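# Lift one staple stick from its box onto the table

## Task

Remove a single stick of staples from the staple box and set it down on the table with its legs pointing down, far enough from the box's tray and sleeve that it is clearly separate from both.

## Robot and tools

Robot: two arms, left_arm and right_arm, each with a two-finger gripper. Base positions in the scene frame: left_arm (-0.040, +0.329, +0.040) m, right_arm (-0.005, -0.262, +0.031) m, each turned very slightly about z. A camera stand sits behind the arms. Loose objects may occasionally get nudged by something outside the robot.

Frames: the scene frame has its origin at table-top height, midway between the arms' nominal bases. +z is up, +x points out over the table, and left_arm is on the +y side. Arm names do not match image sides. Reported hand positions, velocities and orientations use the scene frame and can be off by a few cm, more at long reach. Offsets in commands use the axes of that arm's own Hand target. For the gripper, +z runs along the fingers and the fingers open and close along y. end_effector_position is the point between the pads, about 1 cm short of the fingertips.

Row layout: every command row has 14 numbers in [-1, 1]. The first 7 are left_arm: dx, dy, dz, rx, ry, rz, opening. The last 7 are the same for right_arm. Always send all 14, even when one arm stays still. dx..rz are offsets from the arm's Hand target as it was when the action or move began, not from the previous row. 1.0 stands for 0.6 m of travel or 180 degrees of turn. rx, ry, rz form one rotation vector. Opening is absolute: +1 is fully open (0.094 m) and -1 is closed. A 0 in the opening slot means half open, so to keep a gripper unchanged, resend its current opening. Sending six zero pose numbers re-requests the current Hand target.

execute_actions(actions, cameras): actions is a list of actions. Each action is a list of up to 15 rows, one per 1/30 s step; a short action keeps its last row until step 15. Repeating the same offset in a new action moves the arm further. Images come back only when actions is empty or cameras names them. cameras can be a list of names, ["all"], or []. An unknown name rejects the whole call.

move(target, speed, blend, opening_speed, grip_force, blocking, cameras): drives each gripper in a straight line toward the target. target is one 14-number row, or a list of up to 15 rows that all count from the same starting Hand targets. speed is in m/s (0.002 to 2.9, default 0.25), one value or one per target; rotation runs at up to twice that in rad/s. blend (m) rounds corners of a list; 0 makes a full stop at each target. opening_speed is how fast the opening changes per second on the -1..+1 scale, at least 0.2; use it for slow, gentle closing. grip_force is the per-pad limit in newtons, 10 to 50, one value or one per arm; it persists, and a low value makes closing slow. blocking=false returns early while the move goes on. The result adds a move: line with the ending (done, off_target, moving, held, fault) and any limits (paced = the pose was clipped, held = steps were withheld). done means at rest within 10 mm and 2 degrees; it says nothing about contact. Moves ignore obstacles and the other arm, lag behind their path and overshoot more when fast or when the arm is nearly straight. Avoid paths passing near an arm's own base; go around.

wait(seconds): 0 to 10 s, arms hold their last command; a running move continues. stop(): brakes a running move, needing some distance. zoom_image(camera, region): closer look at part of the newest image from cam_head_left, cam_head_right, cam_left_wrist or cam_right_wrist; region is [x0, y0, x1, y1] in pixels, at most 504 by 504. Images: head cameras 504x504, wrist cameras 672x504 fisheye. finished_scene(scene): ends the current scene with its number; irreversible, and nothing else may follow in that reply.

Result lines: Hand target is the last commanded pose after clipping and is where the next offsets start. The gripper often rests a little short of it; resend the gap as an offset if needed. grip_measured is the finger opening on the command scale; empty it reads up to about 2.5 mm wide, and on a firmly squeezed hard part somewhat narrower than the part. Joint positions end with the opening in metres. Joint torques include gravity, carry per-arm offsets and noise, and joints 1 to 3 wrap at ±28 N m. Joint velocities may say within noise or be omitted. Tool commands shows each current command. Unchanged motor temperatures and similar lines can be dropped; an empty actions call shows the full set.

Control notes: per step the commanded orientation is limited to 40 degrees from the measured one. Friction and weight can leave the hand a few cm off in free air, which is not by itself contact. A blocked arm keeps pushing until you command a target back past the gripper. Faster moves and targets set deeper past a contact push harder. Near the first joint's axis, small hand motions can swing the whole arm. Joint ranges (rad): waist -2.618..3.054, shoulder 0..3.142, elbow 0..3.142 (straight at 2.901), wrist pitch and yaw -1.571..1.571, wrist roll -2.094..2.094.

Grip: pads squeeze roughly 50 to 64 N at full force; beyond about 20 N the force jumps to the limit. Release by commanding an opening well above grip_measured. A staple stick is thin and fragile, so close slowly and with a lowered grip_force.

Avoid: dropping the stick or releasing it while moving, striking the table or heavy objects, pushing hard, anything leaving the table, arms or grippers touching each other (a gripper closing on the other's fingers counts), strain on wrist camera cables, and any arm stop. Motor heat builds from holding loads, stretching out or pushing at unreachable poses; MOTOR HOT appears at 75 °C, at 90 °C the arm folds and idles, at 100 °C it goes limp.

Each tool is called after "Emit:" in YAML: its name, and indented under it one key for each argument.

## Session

Emit:
execute_actions:
  actions: []

Emit:
zoom_image:
  camera: "cam_head_left"
  region: [120, 160, 360, 340]

Scene clock: 0.00 s.
left_arm: end_effector_position=(+0.3496, +0.3371, +0.1470) grip_measured=+1.000 end_effector_quat_wxyz=(+0.602, -0.042, +0.797, +0.008) | right_arm: end_effector_position=(+0.3893, -0.3188, +0.1406) grip_measured=+1.000 end_effector_quat_wxyz=(+0.613, +0.111, +0.777, -0.094)
Joint positions: left_arm=[-0.003 1.509 0.31 0.919 -0.085 -0.063 0.094] | right_arm=[-0.013 1.59 0.333 1.016 0.258 0.053 0.094]
Joint velocities: within noise
Joint torques (N m): no reading
Motor temperatures (°C): left_arm=[25 25 37 23 23 26 23] | right_arm=[24 26 30 23 22 24 24]
Heat: left arm: 37 °C; right arm: 30 °C.
Hand target: left_arm +0.3501, +0.3371, +0.1481; +0.602, -0.042, +0.797, +0.008 | right_arm +0.3895, -0.3190, +0.1409; +0.612, +0.112, +0.777, -0.094
Tool commands: left_gripper/opening=+1.0 right_gripper/opening=+1.0

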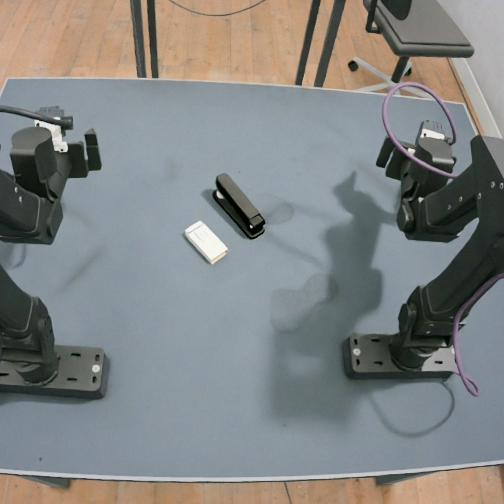

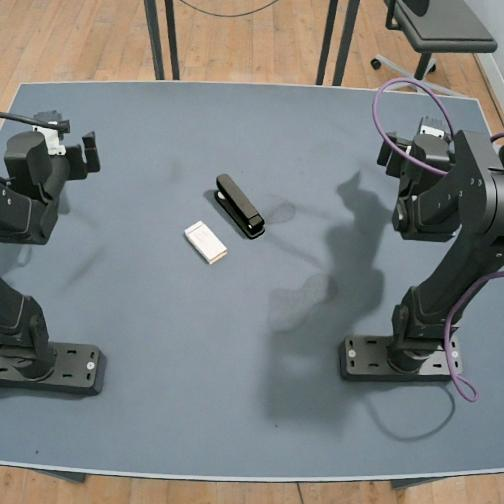

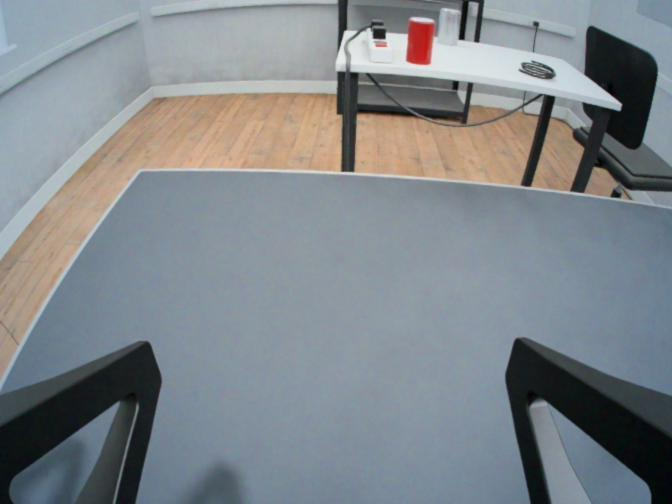

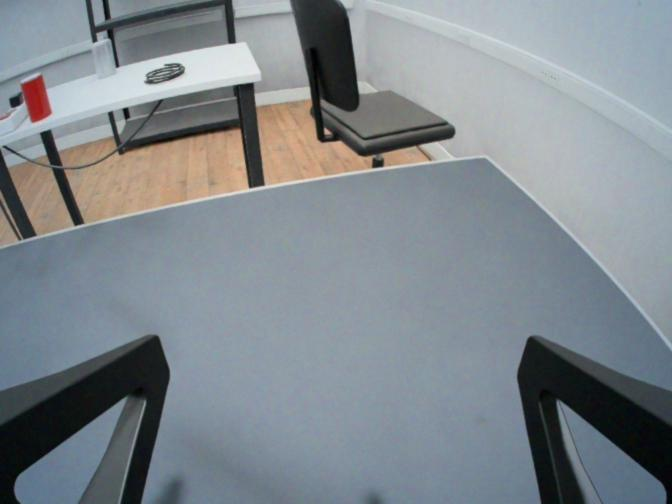

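Scaled by 2.100 from the camera's 504x504 image, which has a finer 720x720 frame.

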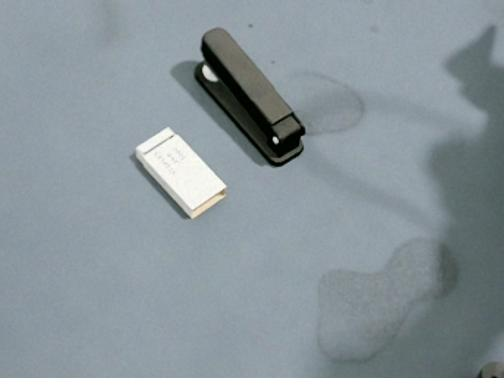

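Emit:
move:
  target: [0.103,-0.339,-0.145,-0.137,0.393,-0.161,1,0.141,0.448,-0.527,-0.280,0.159,-0.153,0.6]
  speed: 0.35
  cameras: ["all"]

Scene clock: 3.57 s.
left_arm: end_effector_position=(+0.2647, +0.1281, +0.1242) grip_measured=+1.000 end_effector_quat_wxyz=(+0.007, -0.340, +0.940, -0.006) | right_arm: end_effector_position=(+0.1540, +0.0284, +0.1252) grip_measured=+0.602 end_effector_quat_wxyz=(+0.361, -0.317, +0.867, +0.131)
Joint positions: left_arm=[-0.57 1.919 1.55 -1.183 -0.003 -1.282 0.094] | right_arm=[1.299 1.255 0.632 -0.249 0.4 0.434 0.075]
Joint torques (N m): left_arm=[-0.32 -7.76 7.08 0.26 0.05 -0.08] | right_arm=[0.4 -2.82 9.74 1.29 0.16 0.09]
Heat: left arm: 37 °C; right arm: 30 °C.
Hand target: left_arm +0.2656, +0.1253, +0.1203; +0.001, -0.342, +0.940, +0.001 | right_arm +0.1540, +0.0328, +0.1297; +0.359, -0.316, +0.868, +0.131
Off the commanded pose: left_arm 0.005 m, 1 deg | right_arm 0.006 m, 0 deg.
move: done

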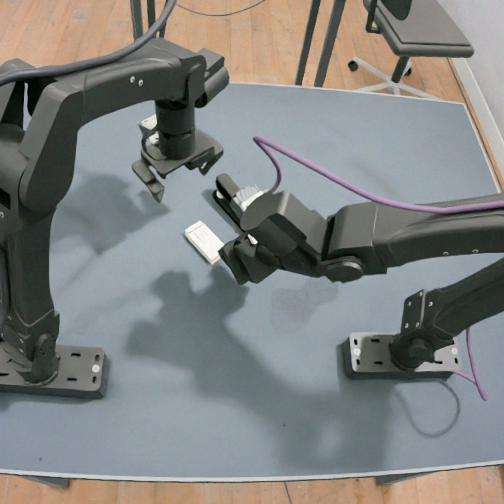

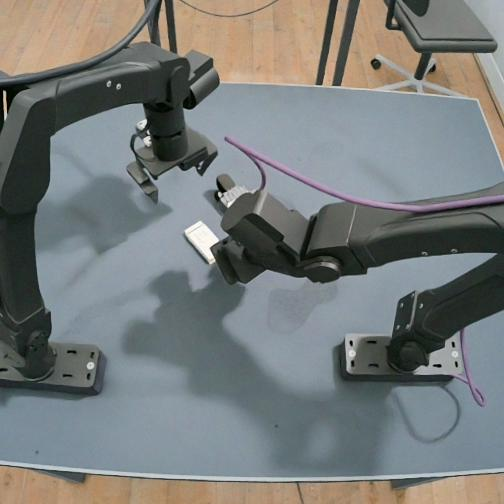

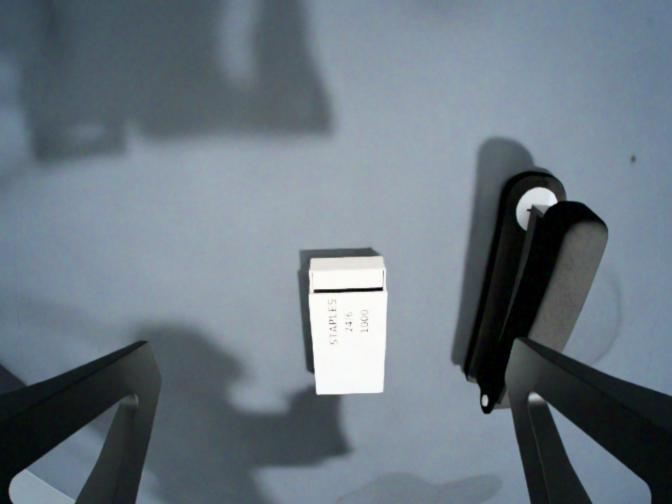

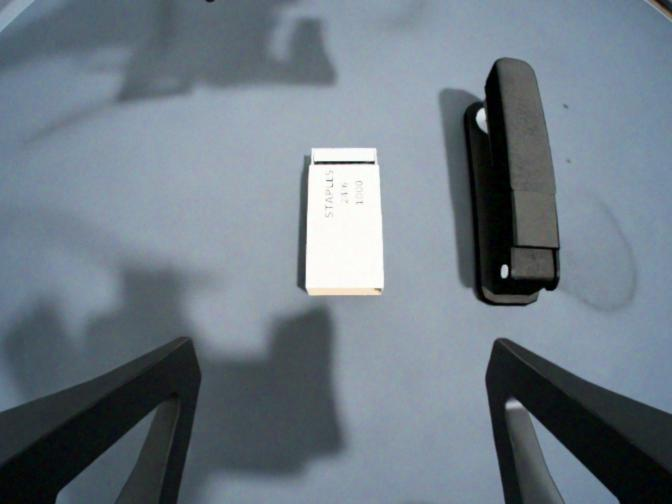

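Emit:
move:
  target: [-0.1,0,0,0,0,0,0.1,0.03,-0.002,0.185,0,0,0,0.25]
  speed: 0.15
  cameras: ["all"]

Scene clock: 5.70 s.
left_arm: end_effector_position=(+0.3093, +0.1645, +0.1256) grip_measured=+0.102 end_effector_quat_wxyz=(+0.007, -0.344, +0.939, -0.007) | right_arm: end_effector_position=(+0.2000, +0.0692, +0.0383) grip_measured=+0.252 end_effector_quat_wxyz=(+0.354, -0.317, +0.870, +0.130)
Joint positions: left_arm=[-0.425 2 1.668 -1.219 0 -1.145 0.052] | right_arm=[1.175 1.726 0.632 0.242 0.314 0.341 0.059]
Joint torques (N m): left_arm=[0.02 -8.39 7.12 0.27 0.03 0.05] | right_arm=[-0.66 -5.03 7.09 1.78 0.12 -0.07]
Heat: left arm: 38 °C; right arm: 31 °C.
Hand target: left_arm +0.3116, +0.1638, +0.1204; +0.001, -0.342, +0.940, +0.000 | right_arm +0.2050, +0.0742, +0.0384; +0.359, -0.316, +0.868, +0.131
Off the commanded pose: left_arm 0.006 m, 1 deg | right_arm 0.007 m, 1 deg.
move: done

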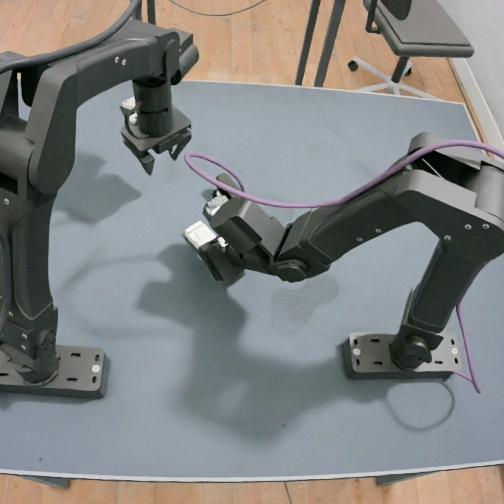

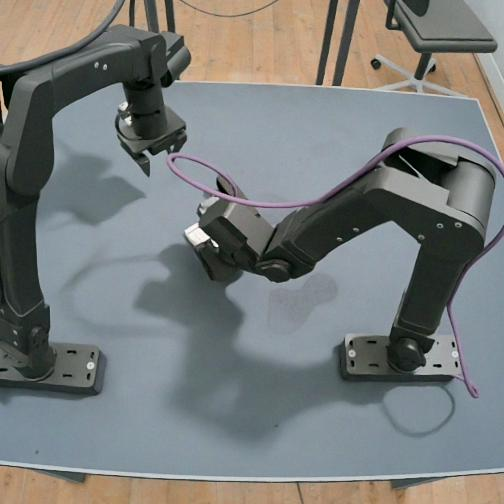

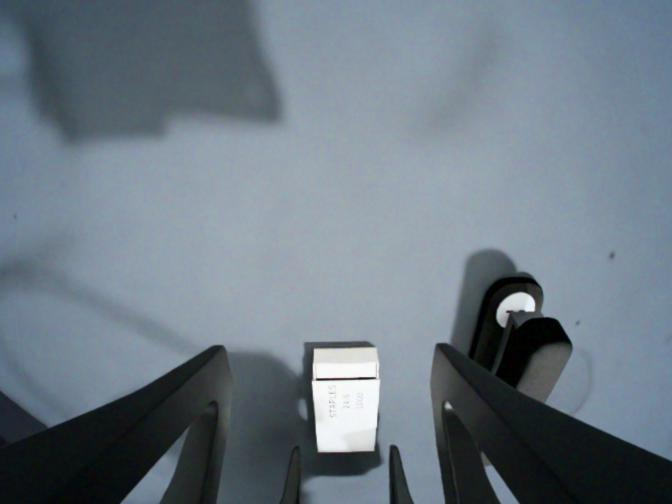

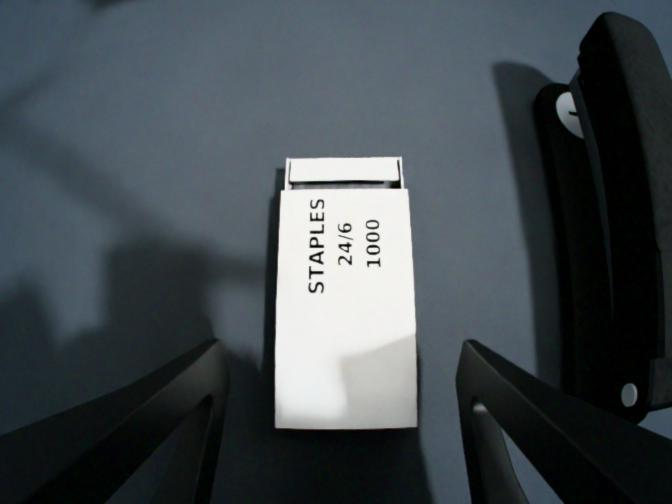

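Emit:
move:
  target:
    - [0,0,0,0,0,0,0.1,0.0087,0,0.0488,0,0,0,0.25]
    - [0,0,0,0,0,0,0.1,0.0087,0,0.0488,0,0,0,-0.25]
  speed: 0.08
  opening_speed: 0.5
  grip_force: [50,25]
  cameras: ["all"]

Scene clock: 8.57 s.
left_arm: end_effector_position=(+0.3093, +0.1645, +0.1256) grip_measured=+0.102 end_effector_quat_wxyz=(+0.007, -0.344, +0.939, -0.007) | right_arm: end_effector_position=(+0.2131, +0.0822, +0.0173) grip_measured=-0.221 end_effector_quat_wxyz=(+0.358, -0.316, +0.868, +0.134)
Joint positions: left_arm=[-0.425 2 1.668 -1.219 0 -1.145 0.052] | right_arm=[1.151 1.86 0.665 0.362 0.297 0.322 0.037]
Joint torques (N m): left_arm=[0.02 -8.38 7.1 0.27 0.02 0.04] | right_arm=[-0.81 -5.48 6.94 1.67 0.09 -0.07]
Heat: left arm: 38 °C; right arm: 31 °C.
Hand target: left_arm +0.3116, +0.1638, +0.1204; +0.001, -0.342, +0.940, +0.000 | right_arm +0.2181, +0.0852, +0.0141; +0.359, -0.316, +0.868, +0.131
Off the commanded pose: left_arm 0.006 m, 1 deg | right_arm 0.007 m, 0 deg.
grip_force (N): 50, 25
move: done

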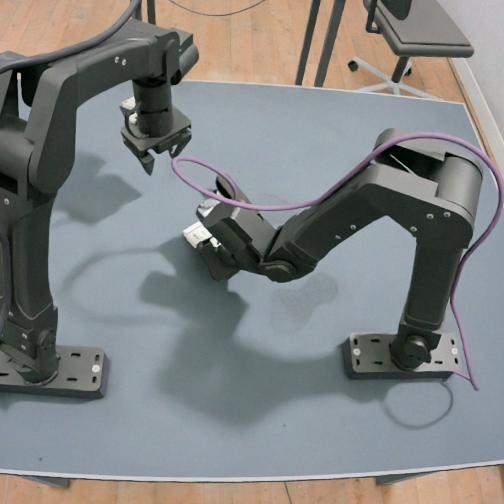

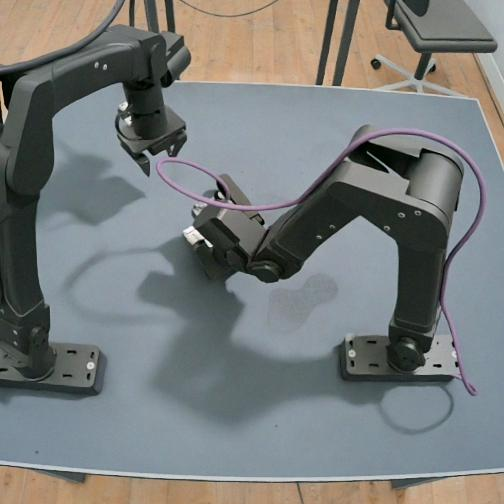

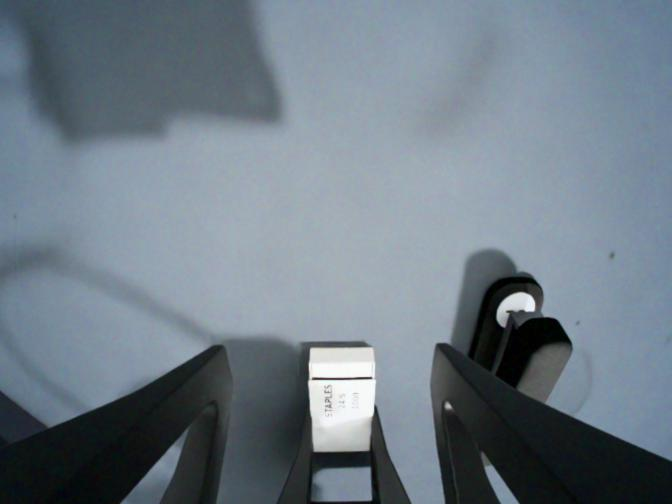

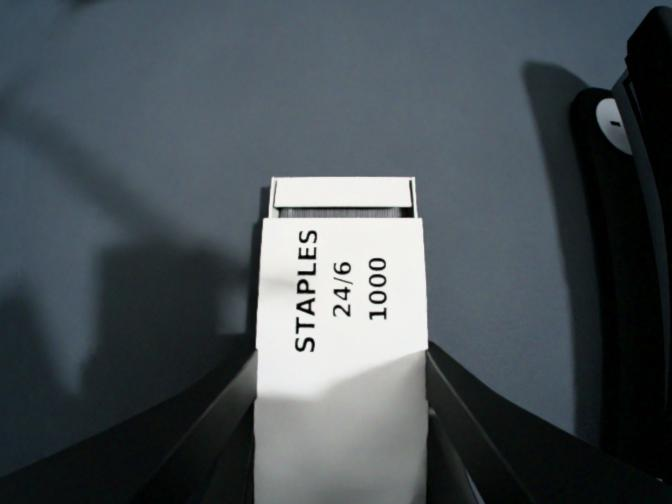

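Emit:
move:
  target: [0,0,0,0,0,0,0.1,-0.004,0.095,-0.004,0,0,0,-0.25]
  speed: 0.1
  cameras: ["all"]

Scene clock: 9.97 s.
left_arm: end_effector_position=(+0.3093, +0.1645, +0.1256) grip_measured=+0.102 end_effector_quat_wxyz=(+0.007, -0.344, +0.939, -0.007) | right_arm: end_effector_position=(+0.1795, +0.1266, +0.0221) grip_measured=-0.222 end_effector_quat_wxyz=(+0.360, -0.318, +0.866, +0.141)
Joint positions: left_arm=[-0.425 2 1.668 -1.219 0 -1.145 0.052] | right_arm=[1.302 1.923 0.795 0.268 0.389 0.435 0.037]
Joint torques (N m): left_arm=[0.02 -8.38 7.1 0.26 0.02 0.04] | right_arm=[0.21 -6.28 7.72 1.38 0.28 0.07]
Heat: left arm: 38 °C; right arm: 31 °C.
Hand target: left_arm +0.3116, +0.1638, +0.1204; +0.001, -0.342, +0.940, +0.000 | right_arm +0.1815, +0.1288, +0.0176; +0.359, -0.316, +0.868, +0.131
Off the commanded pose: left_arm 0.006 m, 1 deg | right_arm 0.005 m, 1 deg.
grip_force (N): 50, 25
move: done

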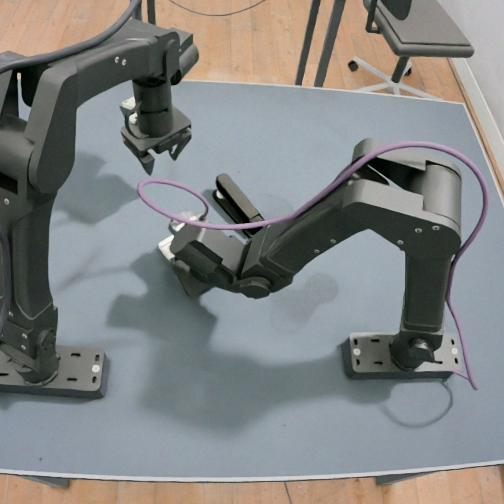

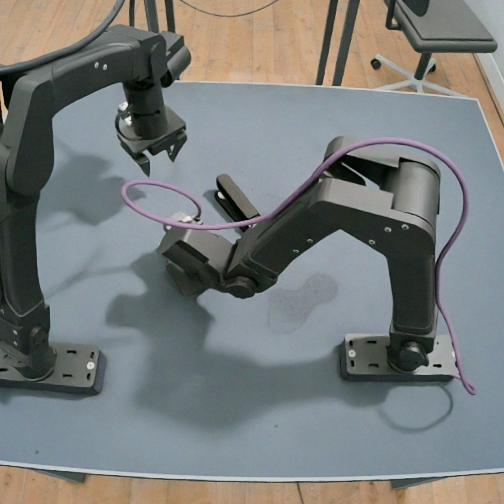

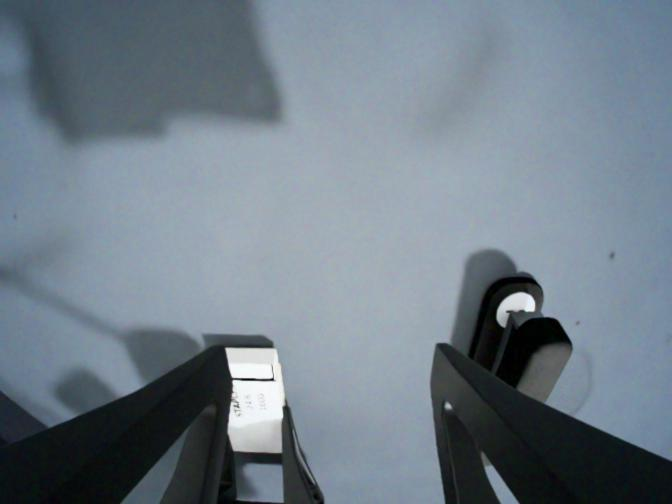

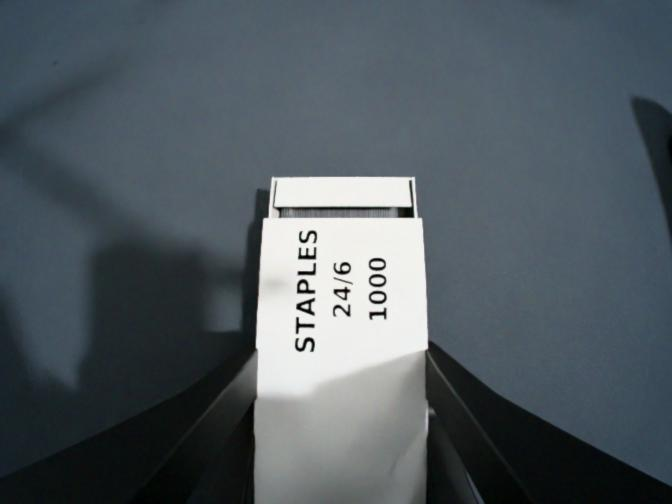

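Emit:
move:
  target: [0.1325,0.088,0.108,0,0,0,0.3,0,0,0,0,0,0,-0.25]
  speed: 0.15
  cameras: ["all"]

Scene clock: 11.87 s.
left_arm: end_effector_position=(+0.2162, +0.1561, +0.0485) grip_measured=+0.298 end_effector_quat_wxyz=(-0.009, -0.341, +0.940, +0.013) | right_arm: end_effector_position=(+0.1784, +0.1247, +0.0193) grip_measured=-0.222 end_effector_quat_wxyz=(+0.356, -0.320, +0.867, +0.136)
Joint positions: left_arm=[-0.58 1.848 1.138 -0.893 -0.001 -1.295 0.061] | right_arm=[1.304 1.926 0.795 0.258 0.389 0.437 0.037]
Joint torques (N m): left_arm=[-0.5 -11.4 4.07 0.38 0.04 -0.08] | right_arm=[0.09 -6.49 7.72 1.46 0.27 0.06]
Heat: left arm: 38 °C; right arm: 31 °C.
Hand target: left_arm +0.2168, +0.1533, +0.0555; +0.001, -0.342, +0.940, +0.000 | right_arm +0.1814, +0.1289, +0.0175; +0.359, -0.316, +0.868, +0.131
Off the commanded pose: left_arm 0.008 m, 2 deg | right_arm 0.006 m, 1 deg.
grip_force (N): 50, 25
move: done

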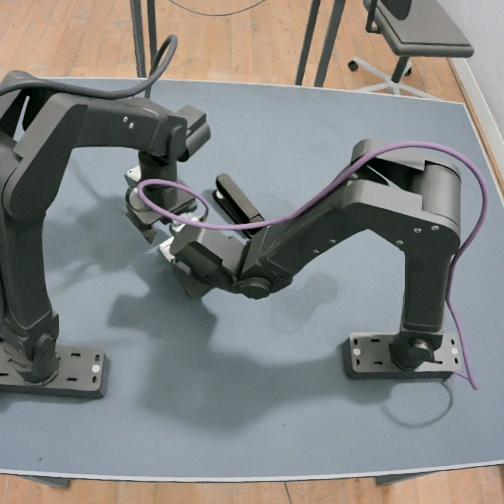

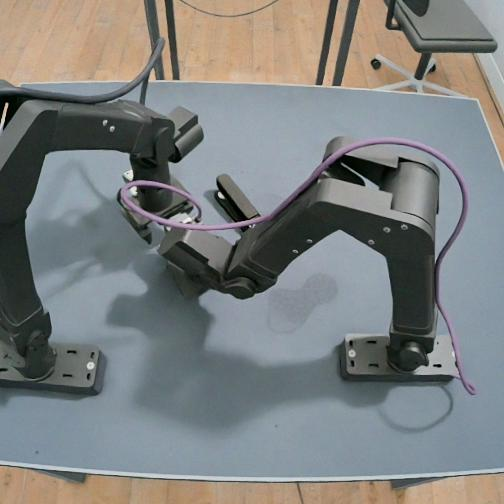

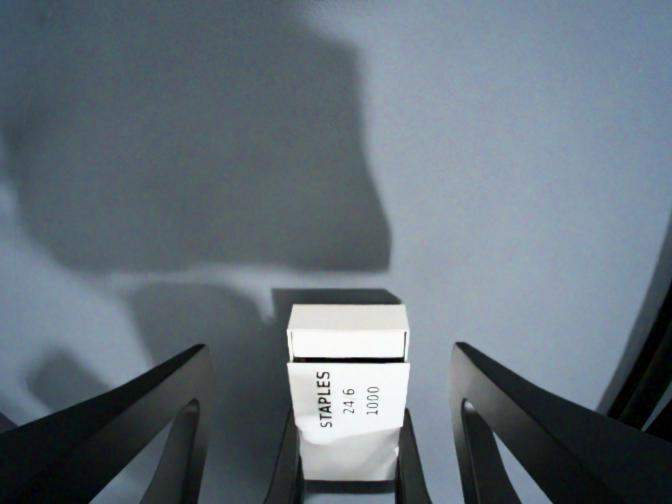

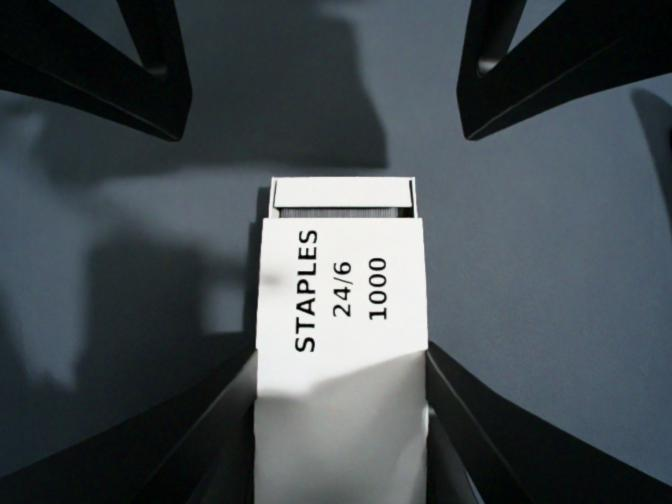

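Emit:
move:
  target: [0,-0.0085,0.06,0,0,0,0.3,0,0,0,0,0,0,-0.25]
  speed: 0.08
  cameras: ["cam_left_wrist","cam_right_wrist"]

Scene clock: 13.43 s.
left_arm: end_effector_position=(+0.2240, +0.1490, +0.0282) grip_measured=+0.298 end_effector_quat_wxyz=(+0.006, -0.341, +0.940, -0.008) | right_arm: end_effector_position=(+0.1784, +0.1247, +0.0193) grip_measured=-0.222 end_effector_quat_wxyz=(+0.356, -0.320, +0.867, +0.136)
Joint positions: left_arm=[-0.585 1.877 1.085 -0.759 -0.001 -1.3 0.061] | right_arm=[1.304 1.926 0.795 0.258 0.389 0.437 0.037]
Joint torques (N m): left_arm=[-0.46 -6.94 4.14 0.48 0.03 -0.08] | right_arm=[0.08 -6.49 7.73 1.46 0.27 0.06]
Heat: left arm: 38 °C; right arm: 31 °C.
Hand target: left_arm +0.2201, +0.1495, +0.0195; +0.001, -0.342, +0.940, +0.000 | right_arm +0.1814, +0.1289, +0.0175; +0.359, -0.316, +0.868, +0.131
Off the commanded pose: left_arm 0.010 m, 1 deg | right_arm 0.006 m, 1 deg.
grip_force (N): 50, 25
move: done
Images, in order (width x height): cam_left_wrist 672x504, cam_right_wrist 672x504.

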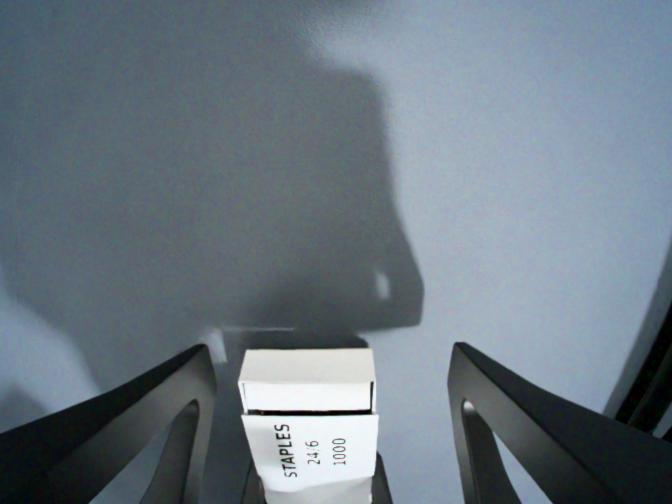

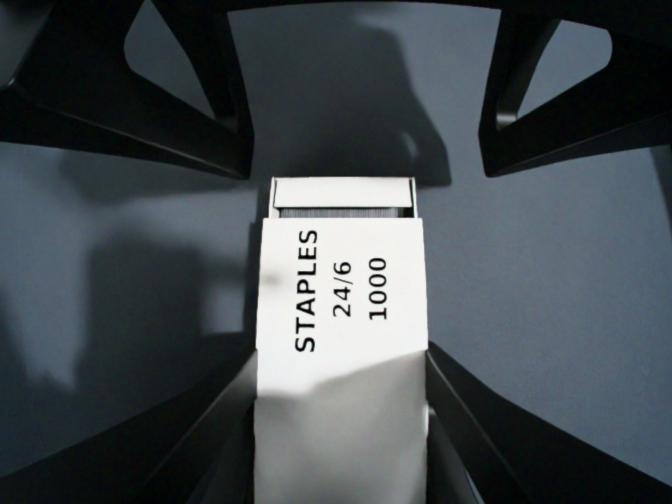

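Emit:
move:
  target: [0.005,0.0115,0.0233,0,0,0,0.3,0,0,0,0,0,0,-0.25]
  speed: 0.06
  cameras: ["cam_left_wrist","cam_right_wrist"]

Scene clock: 14.67 s.
left_arm: end_effector_position=(+0.2183, +0.1515, +0.0150) grip_measured=+0.298 end_effector_quat_wxyz=(+0.007, -0.341, +0.940, -0.009) | right_arm: end_effector_position=(+0.1784, +0.1247, +0.0193) grip_measured=-0.222 end_effector_quat_wxyz=(+0.356, -0.320, +0.867, +0.136)
Joint positions: left_arm=[-0.588 1.882 1.03 -0.695 -0.001 -1.303 0.061] | right_arm=[1.304 1.926 0.795 0.258 0.389 0.437 0.037]
Joint torques (N m): left_arm=[-0.43 -6.63 3.88 0.47 0.03 -0.08] | right_arm=[0.08 -6.49 7.73 1.46 0.27 0.07]
Heat: left arm: 38 °C; right arm: 31 °C.
Hand target: left_arm +0.2134, +0.1528, +0.0055; +0.001, -0.342, +0.940, +0.000 | right_arm +0.1814, +0.1289, +0.0175; +0.359, -0.316, +0.868, +0.131
Off the commanded pose: left_arm 0.011 m, 1 deg | right_arm 0.006 m, 1 deg.
grip_force (N): 50, 25
move: off_target (left_arm)
Images, in order (width x height): cam_left_wrist 672x504, cam_right_wrist 672x504.

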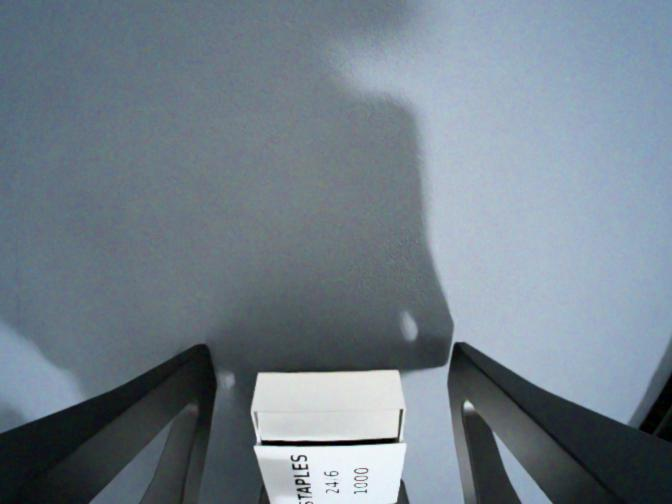

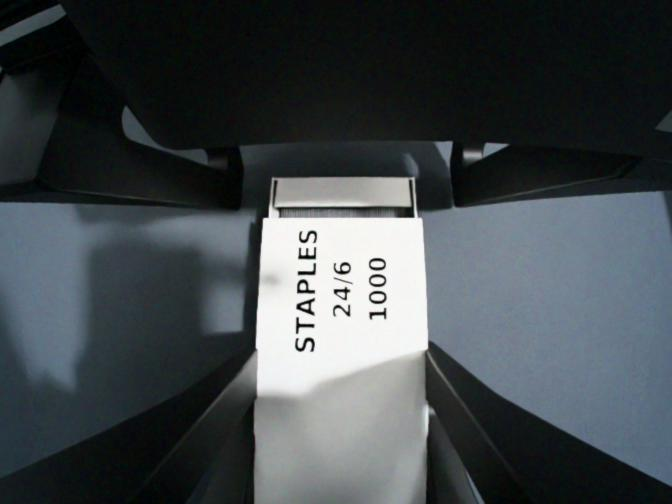

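Emit:
move:
  target:
    - [0.005,0,0,0,0,0,0.3,0,0,0,0,0,0,-0.25]
    - [0.005,0,0,0,0,0,-0.3,0,0,0,0,0,0,-0.225]
  speed: 0.06
  opening_speed: 0.5
  grip_force: [30,14]
  cameras: ["cam_left_wrist","cam_right_wrist"]

Scene clock: 17.20 s.
left_arm: end_effector_position=(+0.2168, +0.1489, +0.0150) grip_measured=-0.238 end_effector_quat_wxyz=(+0.008, -0.342, +0.940, -0.010) | right_arm: end_effector_position=(+0.1790, +0.1241, +0.0195) grip_measured=-0.222 end_effector_quat_wxyz=(+0.357, -0.319, +0.867, +0.135)
Joint positions: left_arm=[-0.598 1.882 1.03 -0.694 -0.001 -1.314 0.036] | right_arm=[1.304 1.926 0.795 0.257 0.394 0.437 0.037]
Joint torques (N m): left_arm=[-0.42 -6.82 3.66 0.49 0.03 -0.07] | right_arm=[0.08 -6.48 7.73 1.46 0.23 0.06]
Heat: left arm: 38 °C; right arm: 31 °C.
Hand target: left_arm +0.2111, +0.1509, +0.0055; +0.001, -0.342, +0.940, +0.001 | right_arm +0.1814, +0.1288, +0.0175; +0.359, -0.316, +0.868, +0.131
Off the commanded pose: left_arm 0.011 m, 1 deg | right_arm 0.006 m, 1 deg.
grip_force (N): 30, 14
move: off_target (left_arm); target 2's new opening was sent with left_arm's hand 0.011 m and 1 deg from that target
Images, in order (width x height): cam_left_wrist 672x504, cam_right_wrist 672x504.

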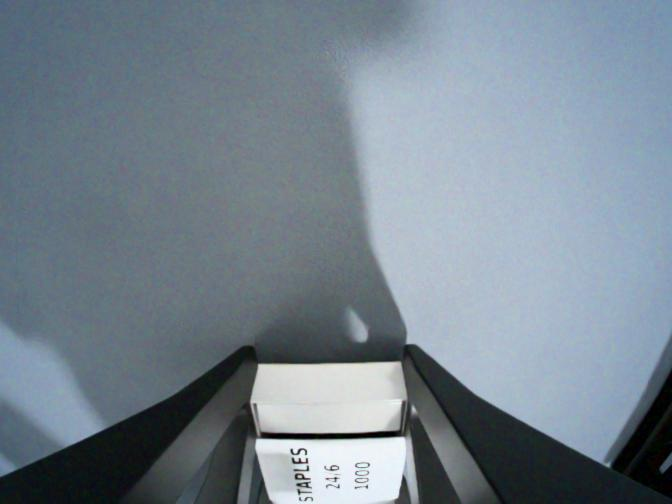

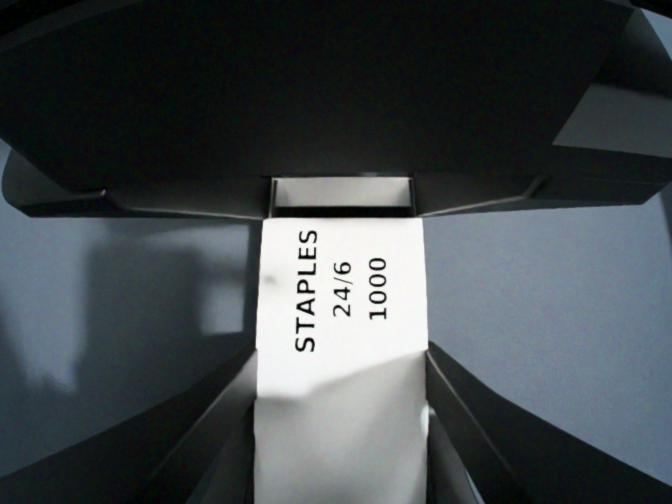

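Emit:
move:
  target: [-0.135,0,0,0,0,0,-0.3,0,0,0,0,0,0,-0.225]
  speed: 0.06
  cameras: ["cam_left_wrist","cam_right_wrist"]

Scene clock: 19.27 s.
left_arm: end_effector_position=(+0.2550, +0.1861, +0.0133) grip_measured=-0.238 end_effector_quat_wxyz=(-0.034, -0.340, +0.939, -0.027) | right_arm: end_effector_position=(+0.1819, +0.1337, +0.0266) grip_measured=-0.221 end_effector_quat_wxyz=(+0.367, -0.314, +0.863, +0.148)
Joint positions: left_arm=[-0.389 1.963 1.135 -0.756 0.086 -1.103 0.036] | right_arm=[1.303 1.93 0.811 0.282 0.393 0.436 0.037]
Joint torques (N m): left_arm=[1.52 -6.91 6.02 0.54 -0.89 0.17] | right_arm=[0.12 -7.04 6.34 1.27 0.22 0.07]
Heat: left arm: 38 °C; right arm: 31 °C.
Hand target: left_arm +0.2732, +0.2029, +0.0056; +0.001, -0.342, +0.940, +0.000 | right_arm +0.1815, +0.1288, +0.0176; +0.359, -0.316, +0.868, +0.131
Off the commanded pose: left_arm 0.026 m, 5 deg | right_arm 0.010 m, 2 deg.
grip_force (N): 30, 14
move: off_target (left_arm)
Images, in order (width x height): cam_left_wrist 672x504, cam_right_wrist 672x504.

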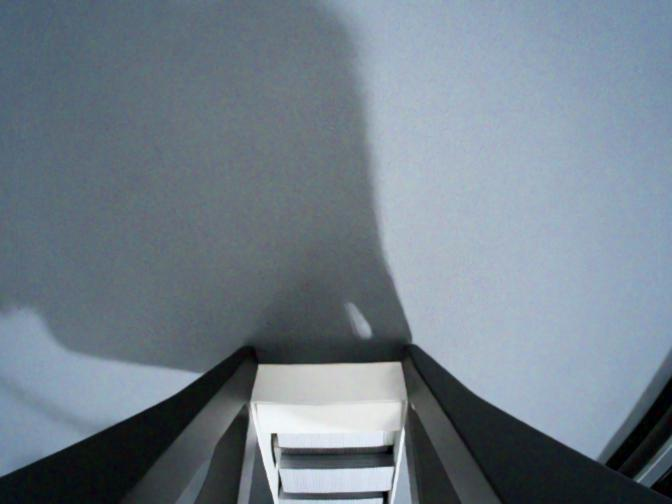

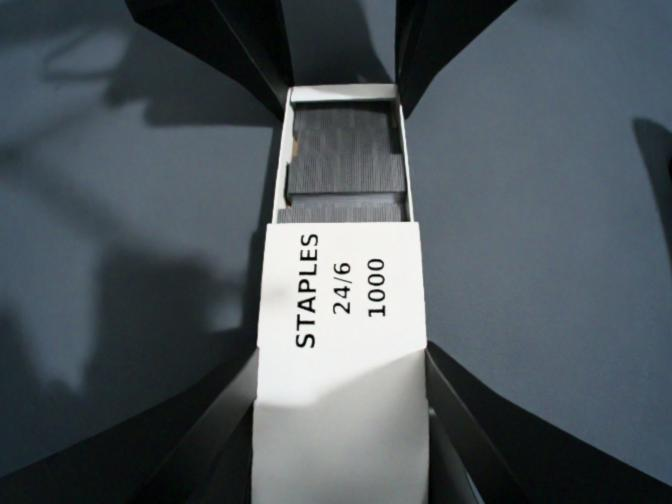

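Emit:
zoom_image:
  camera: "cam_right_wrist"
  region: [260, 70, 430, 230]

Emit:
move:
  target:
    - [0.045,0,0,0,0,0,-0.3,0,0,0,0,0,0,-0.22]
    - [0.045,0,0,0,0,0,0.1,0,0,0,0,0,0,0.1]
    - [0.045,0,-0.18,0,0,0,0.1,0,0,-0.22,0,0,0,0.1]
  speed: 0.14
  grip_force: [50,50]
  cameras: ["all"]

Emit:
zoom_image:
  camera: "cam_left_wrist"
  region: [260, 200, 420, 420]

Emit:
zoom_image:
  camera: "cam_right_wrist"
  region: [280, 60, 430, 200]

Scaled by 2.965 from the camera's 672x504 image, which has a finer 960x720 frame.

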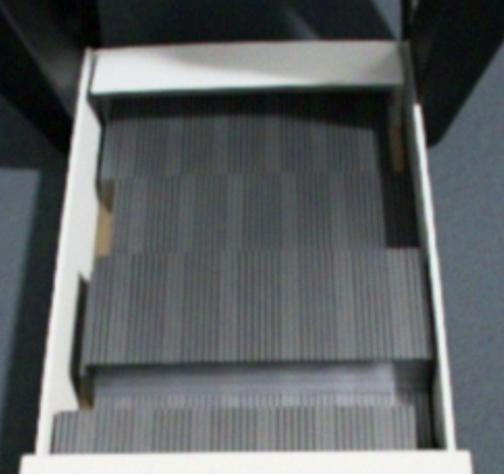

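Scene clock: 23.50 s.
left_arm: end_effector_position=(+0.2486, +0.1874, +0.1009) grip_measured=+0.098 end_effector_quat_wxyz=(-0.015, -0.341, +0.940, +0.009) | right_arm: end_effector_position=(+0.1102, +0.0751, +0.1089) grip_measured=+0.099 end_effector_quat_wxyz=(+0.356, -0.318, +0.868, +0.137)
Joint positions: left_arm=[-0.436 1.822 1.327 -1.11 0.01 -1.151 0.052] | right_arm=[1.508 1.459 0.732 -0.225 0.515 0.621 0.052]
Joint torques (N m): left_arm=[-0.47 -11.08 6.53 0.18 -0.08 -0.09] | right_arm=[0.5 -6.78 6.19 1.18 0.36 0.09]
Heat: left arm: 38 °C; right arm: 31 °C.
Hand target: left_arm +0.2524, +0.1855, +0.1136; +0.001, -0.342, +0.940, +0.000 | right_arm +0.1101, +0.0688, +0.1109; +0.359, -0.315, +0.868, +0.131
Off the commanded pose: left_arm 0.013 m, 2 deg | right_arm 0.007 m, 1 deg.
move: off_target (left_arm)

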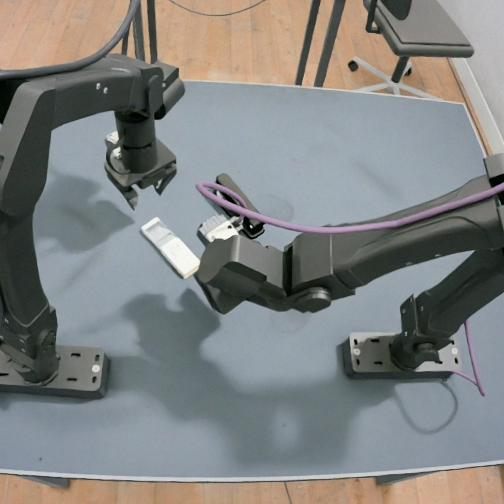

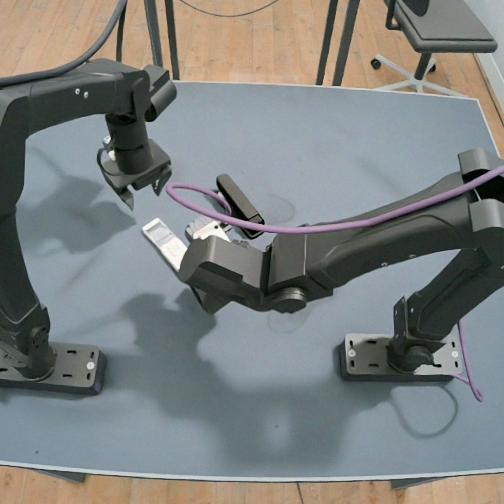

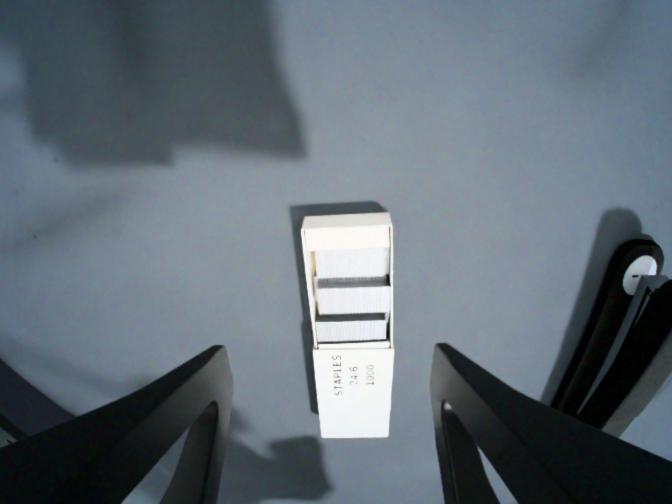

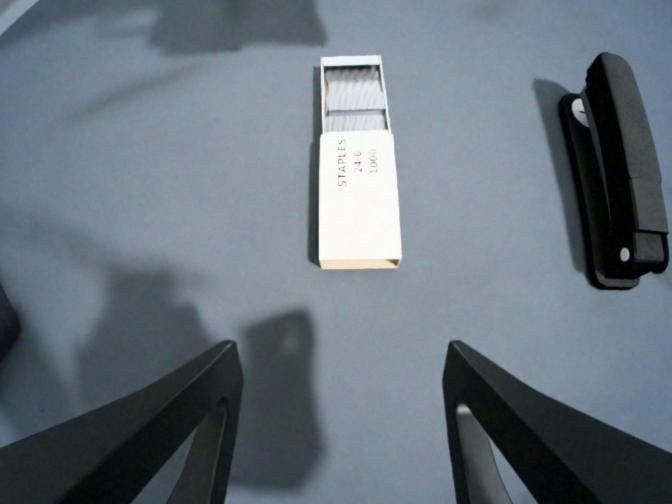

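Scaled by 2.291 from the camera's 672x504 image, which has a finer 960x720 frame.

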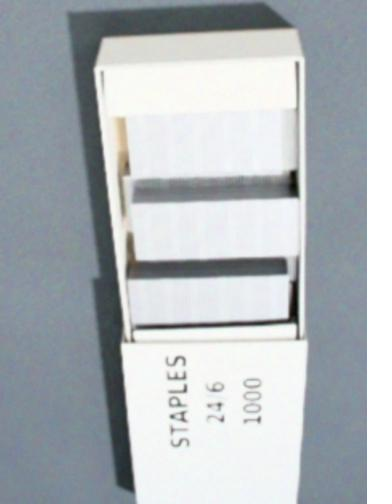

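Scaled by 3.360 from the camera's 672x504 image, which has a finer 960x720 frame.

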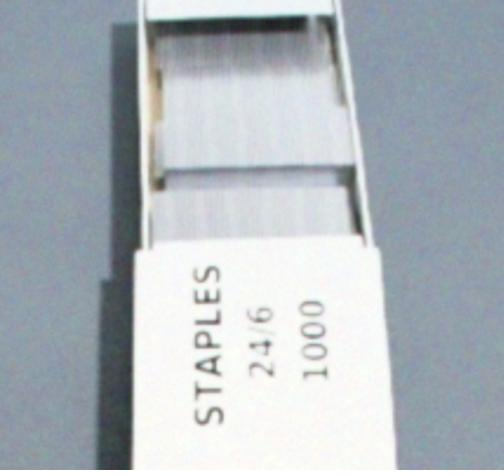

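Emit:
move:
  target:
    - [0.041,-0.014,0.03,0.174,-0.174,0.4777,-0.63,0,0,0,0,0,0,0.1]
    - [0.041,-0.014,0.113,0.174,-0.174,0.4777,-1,0,0,0,0,0,0,0.1]
  speed: [0.4,0.12]
  blend: [0.01,0]
  cameras: ["cam_left_wrist","cam_right_wrist"]

Emit:
zoom_image:
  camera: "cam_left_wrist"
  region: [210, 200, 460, 440]

Emit:
zoom_image:
  camera: "cam_right_wrist"
  region: [250, 0, 430, 160]

Scene clock: 28.13 s.
left_arm: end_effector_position=(+0.2413, +0.1638, +0.0500) grip_measured=-0.994 end_effector_quat_wxyz=(+0.314, +0.396, +0.852, -0.136) | right_arm: end_effector_position=(+0.1102, +0.0750, +0.1089) grip_measured=+0.099 end_effector_quat_wxyz=(+0.356, -0.318, +0.868, +0.137)
Joint positions: left_arm=[-0.354 1.486 0.464 0.093 0.297 0.399 0] | right_arm=[1.508 1.459 0.732 -0.225 0.515 0.621 0.052]
Joint torques (N m): left_arm=[0.47 -3.59 4.34 1.47 0.41 0.04] | right_arm=[0.51 -6.78 6.19 1.17 0.34 0.08]
Heat: left arm: 38 °C; right arm: 31 °C.
Hand target: left_arm +0.2389, +0.1633, +0.0457; +0.310, +0.398, +0.851, -0.144 | right_arm +0.1101, +0.0688, +0.1109; +0.359, -0.315, +0.868, +0.131
Off the commanded pose: left_arm 0.005 m, 1 deg | right_arm 0.007 m, 1 deg.
move: done
Images, in order (width x height): cam_left_wrist 672x504, cam_right_wrist 672x504.

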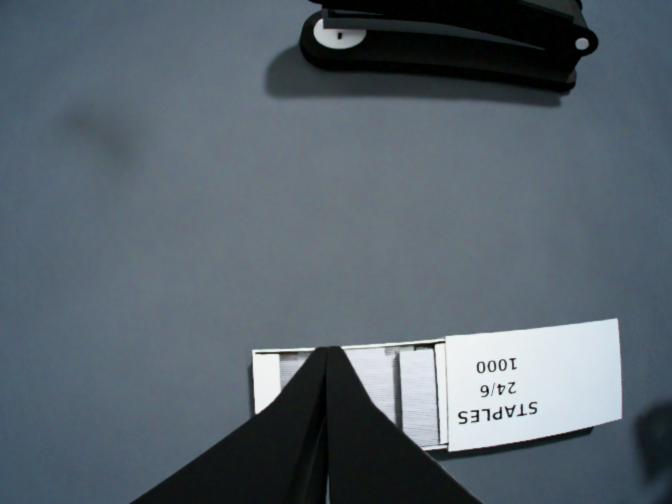

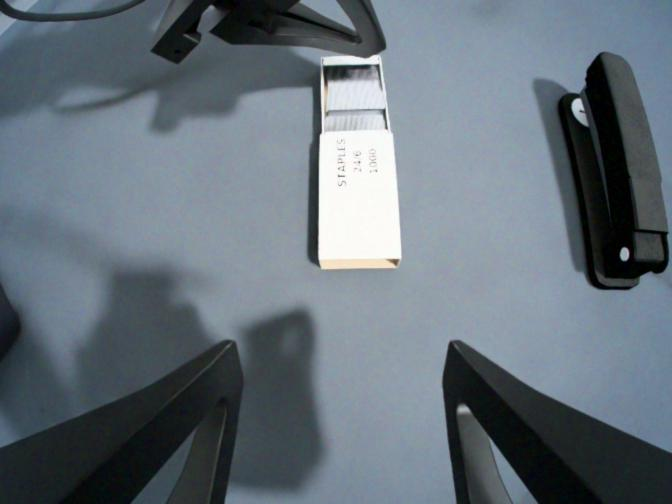

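Scaled by 2.016 from the camera's 672x504 image, which has a finer 960x720 frame.

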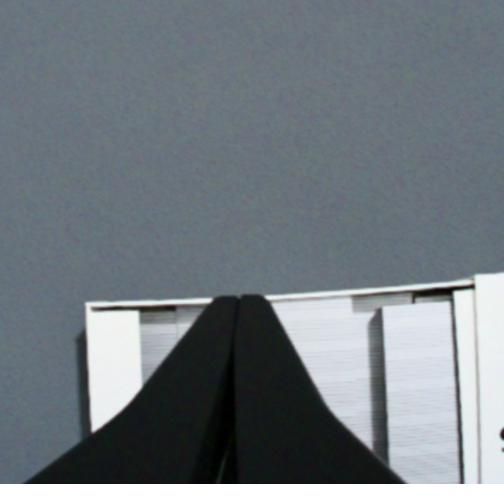

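Scaled by 2.800 from the camera's 672x504 image, which has a finer 960x720 frame.

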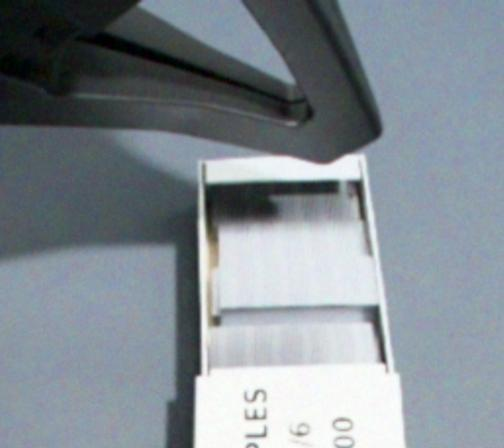

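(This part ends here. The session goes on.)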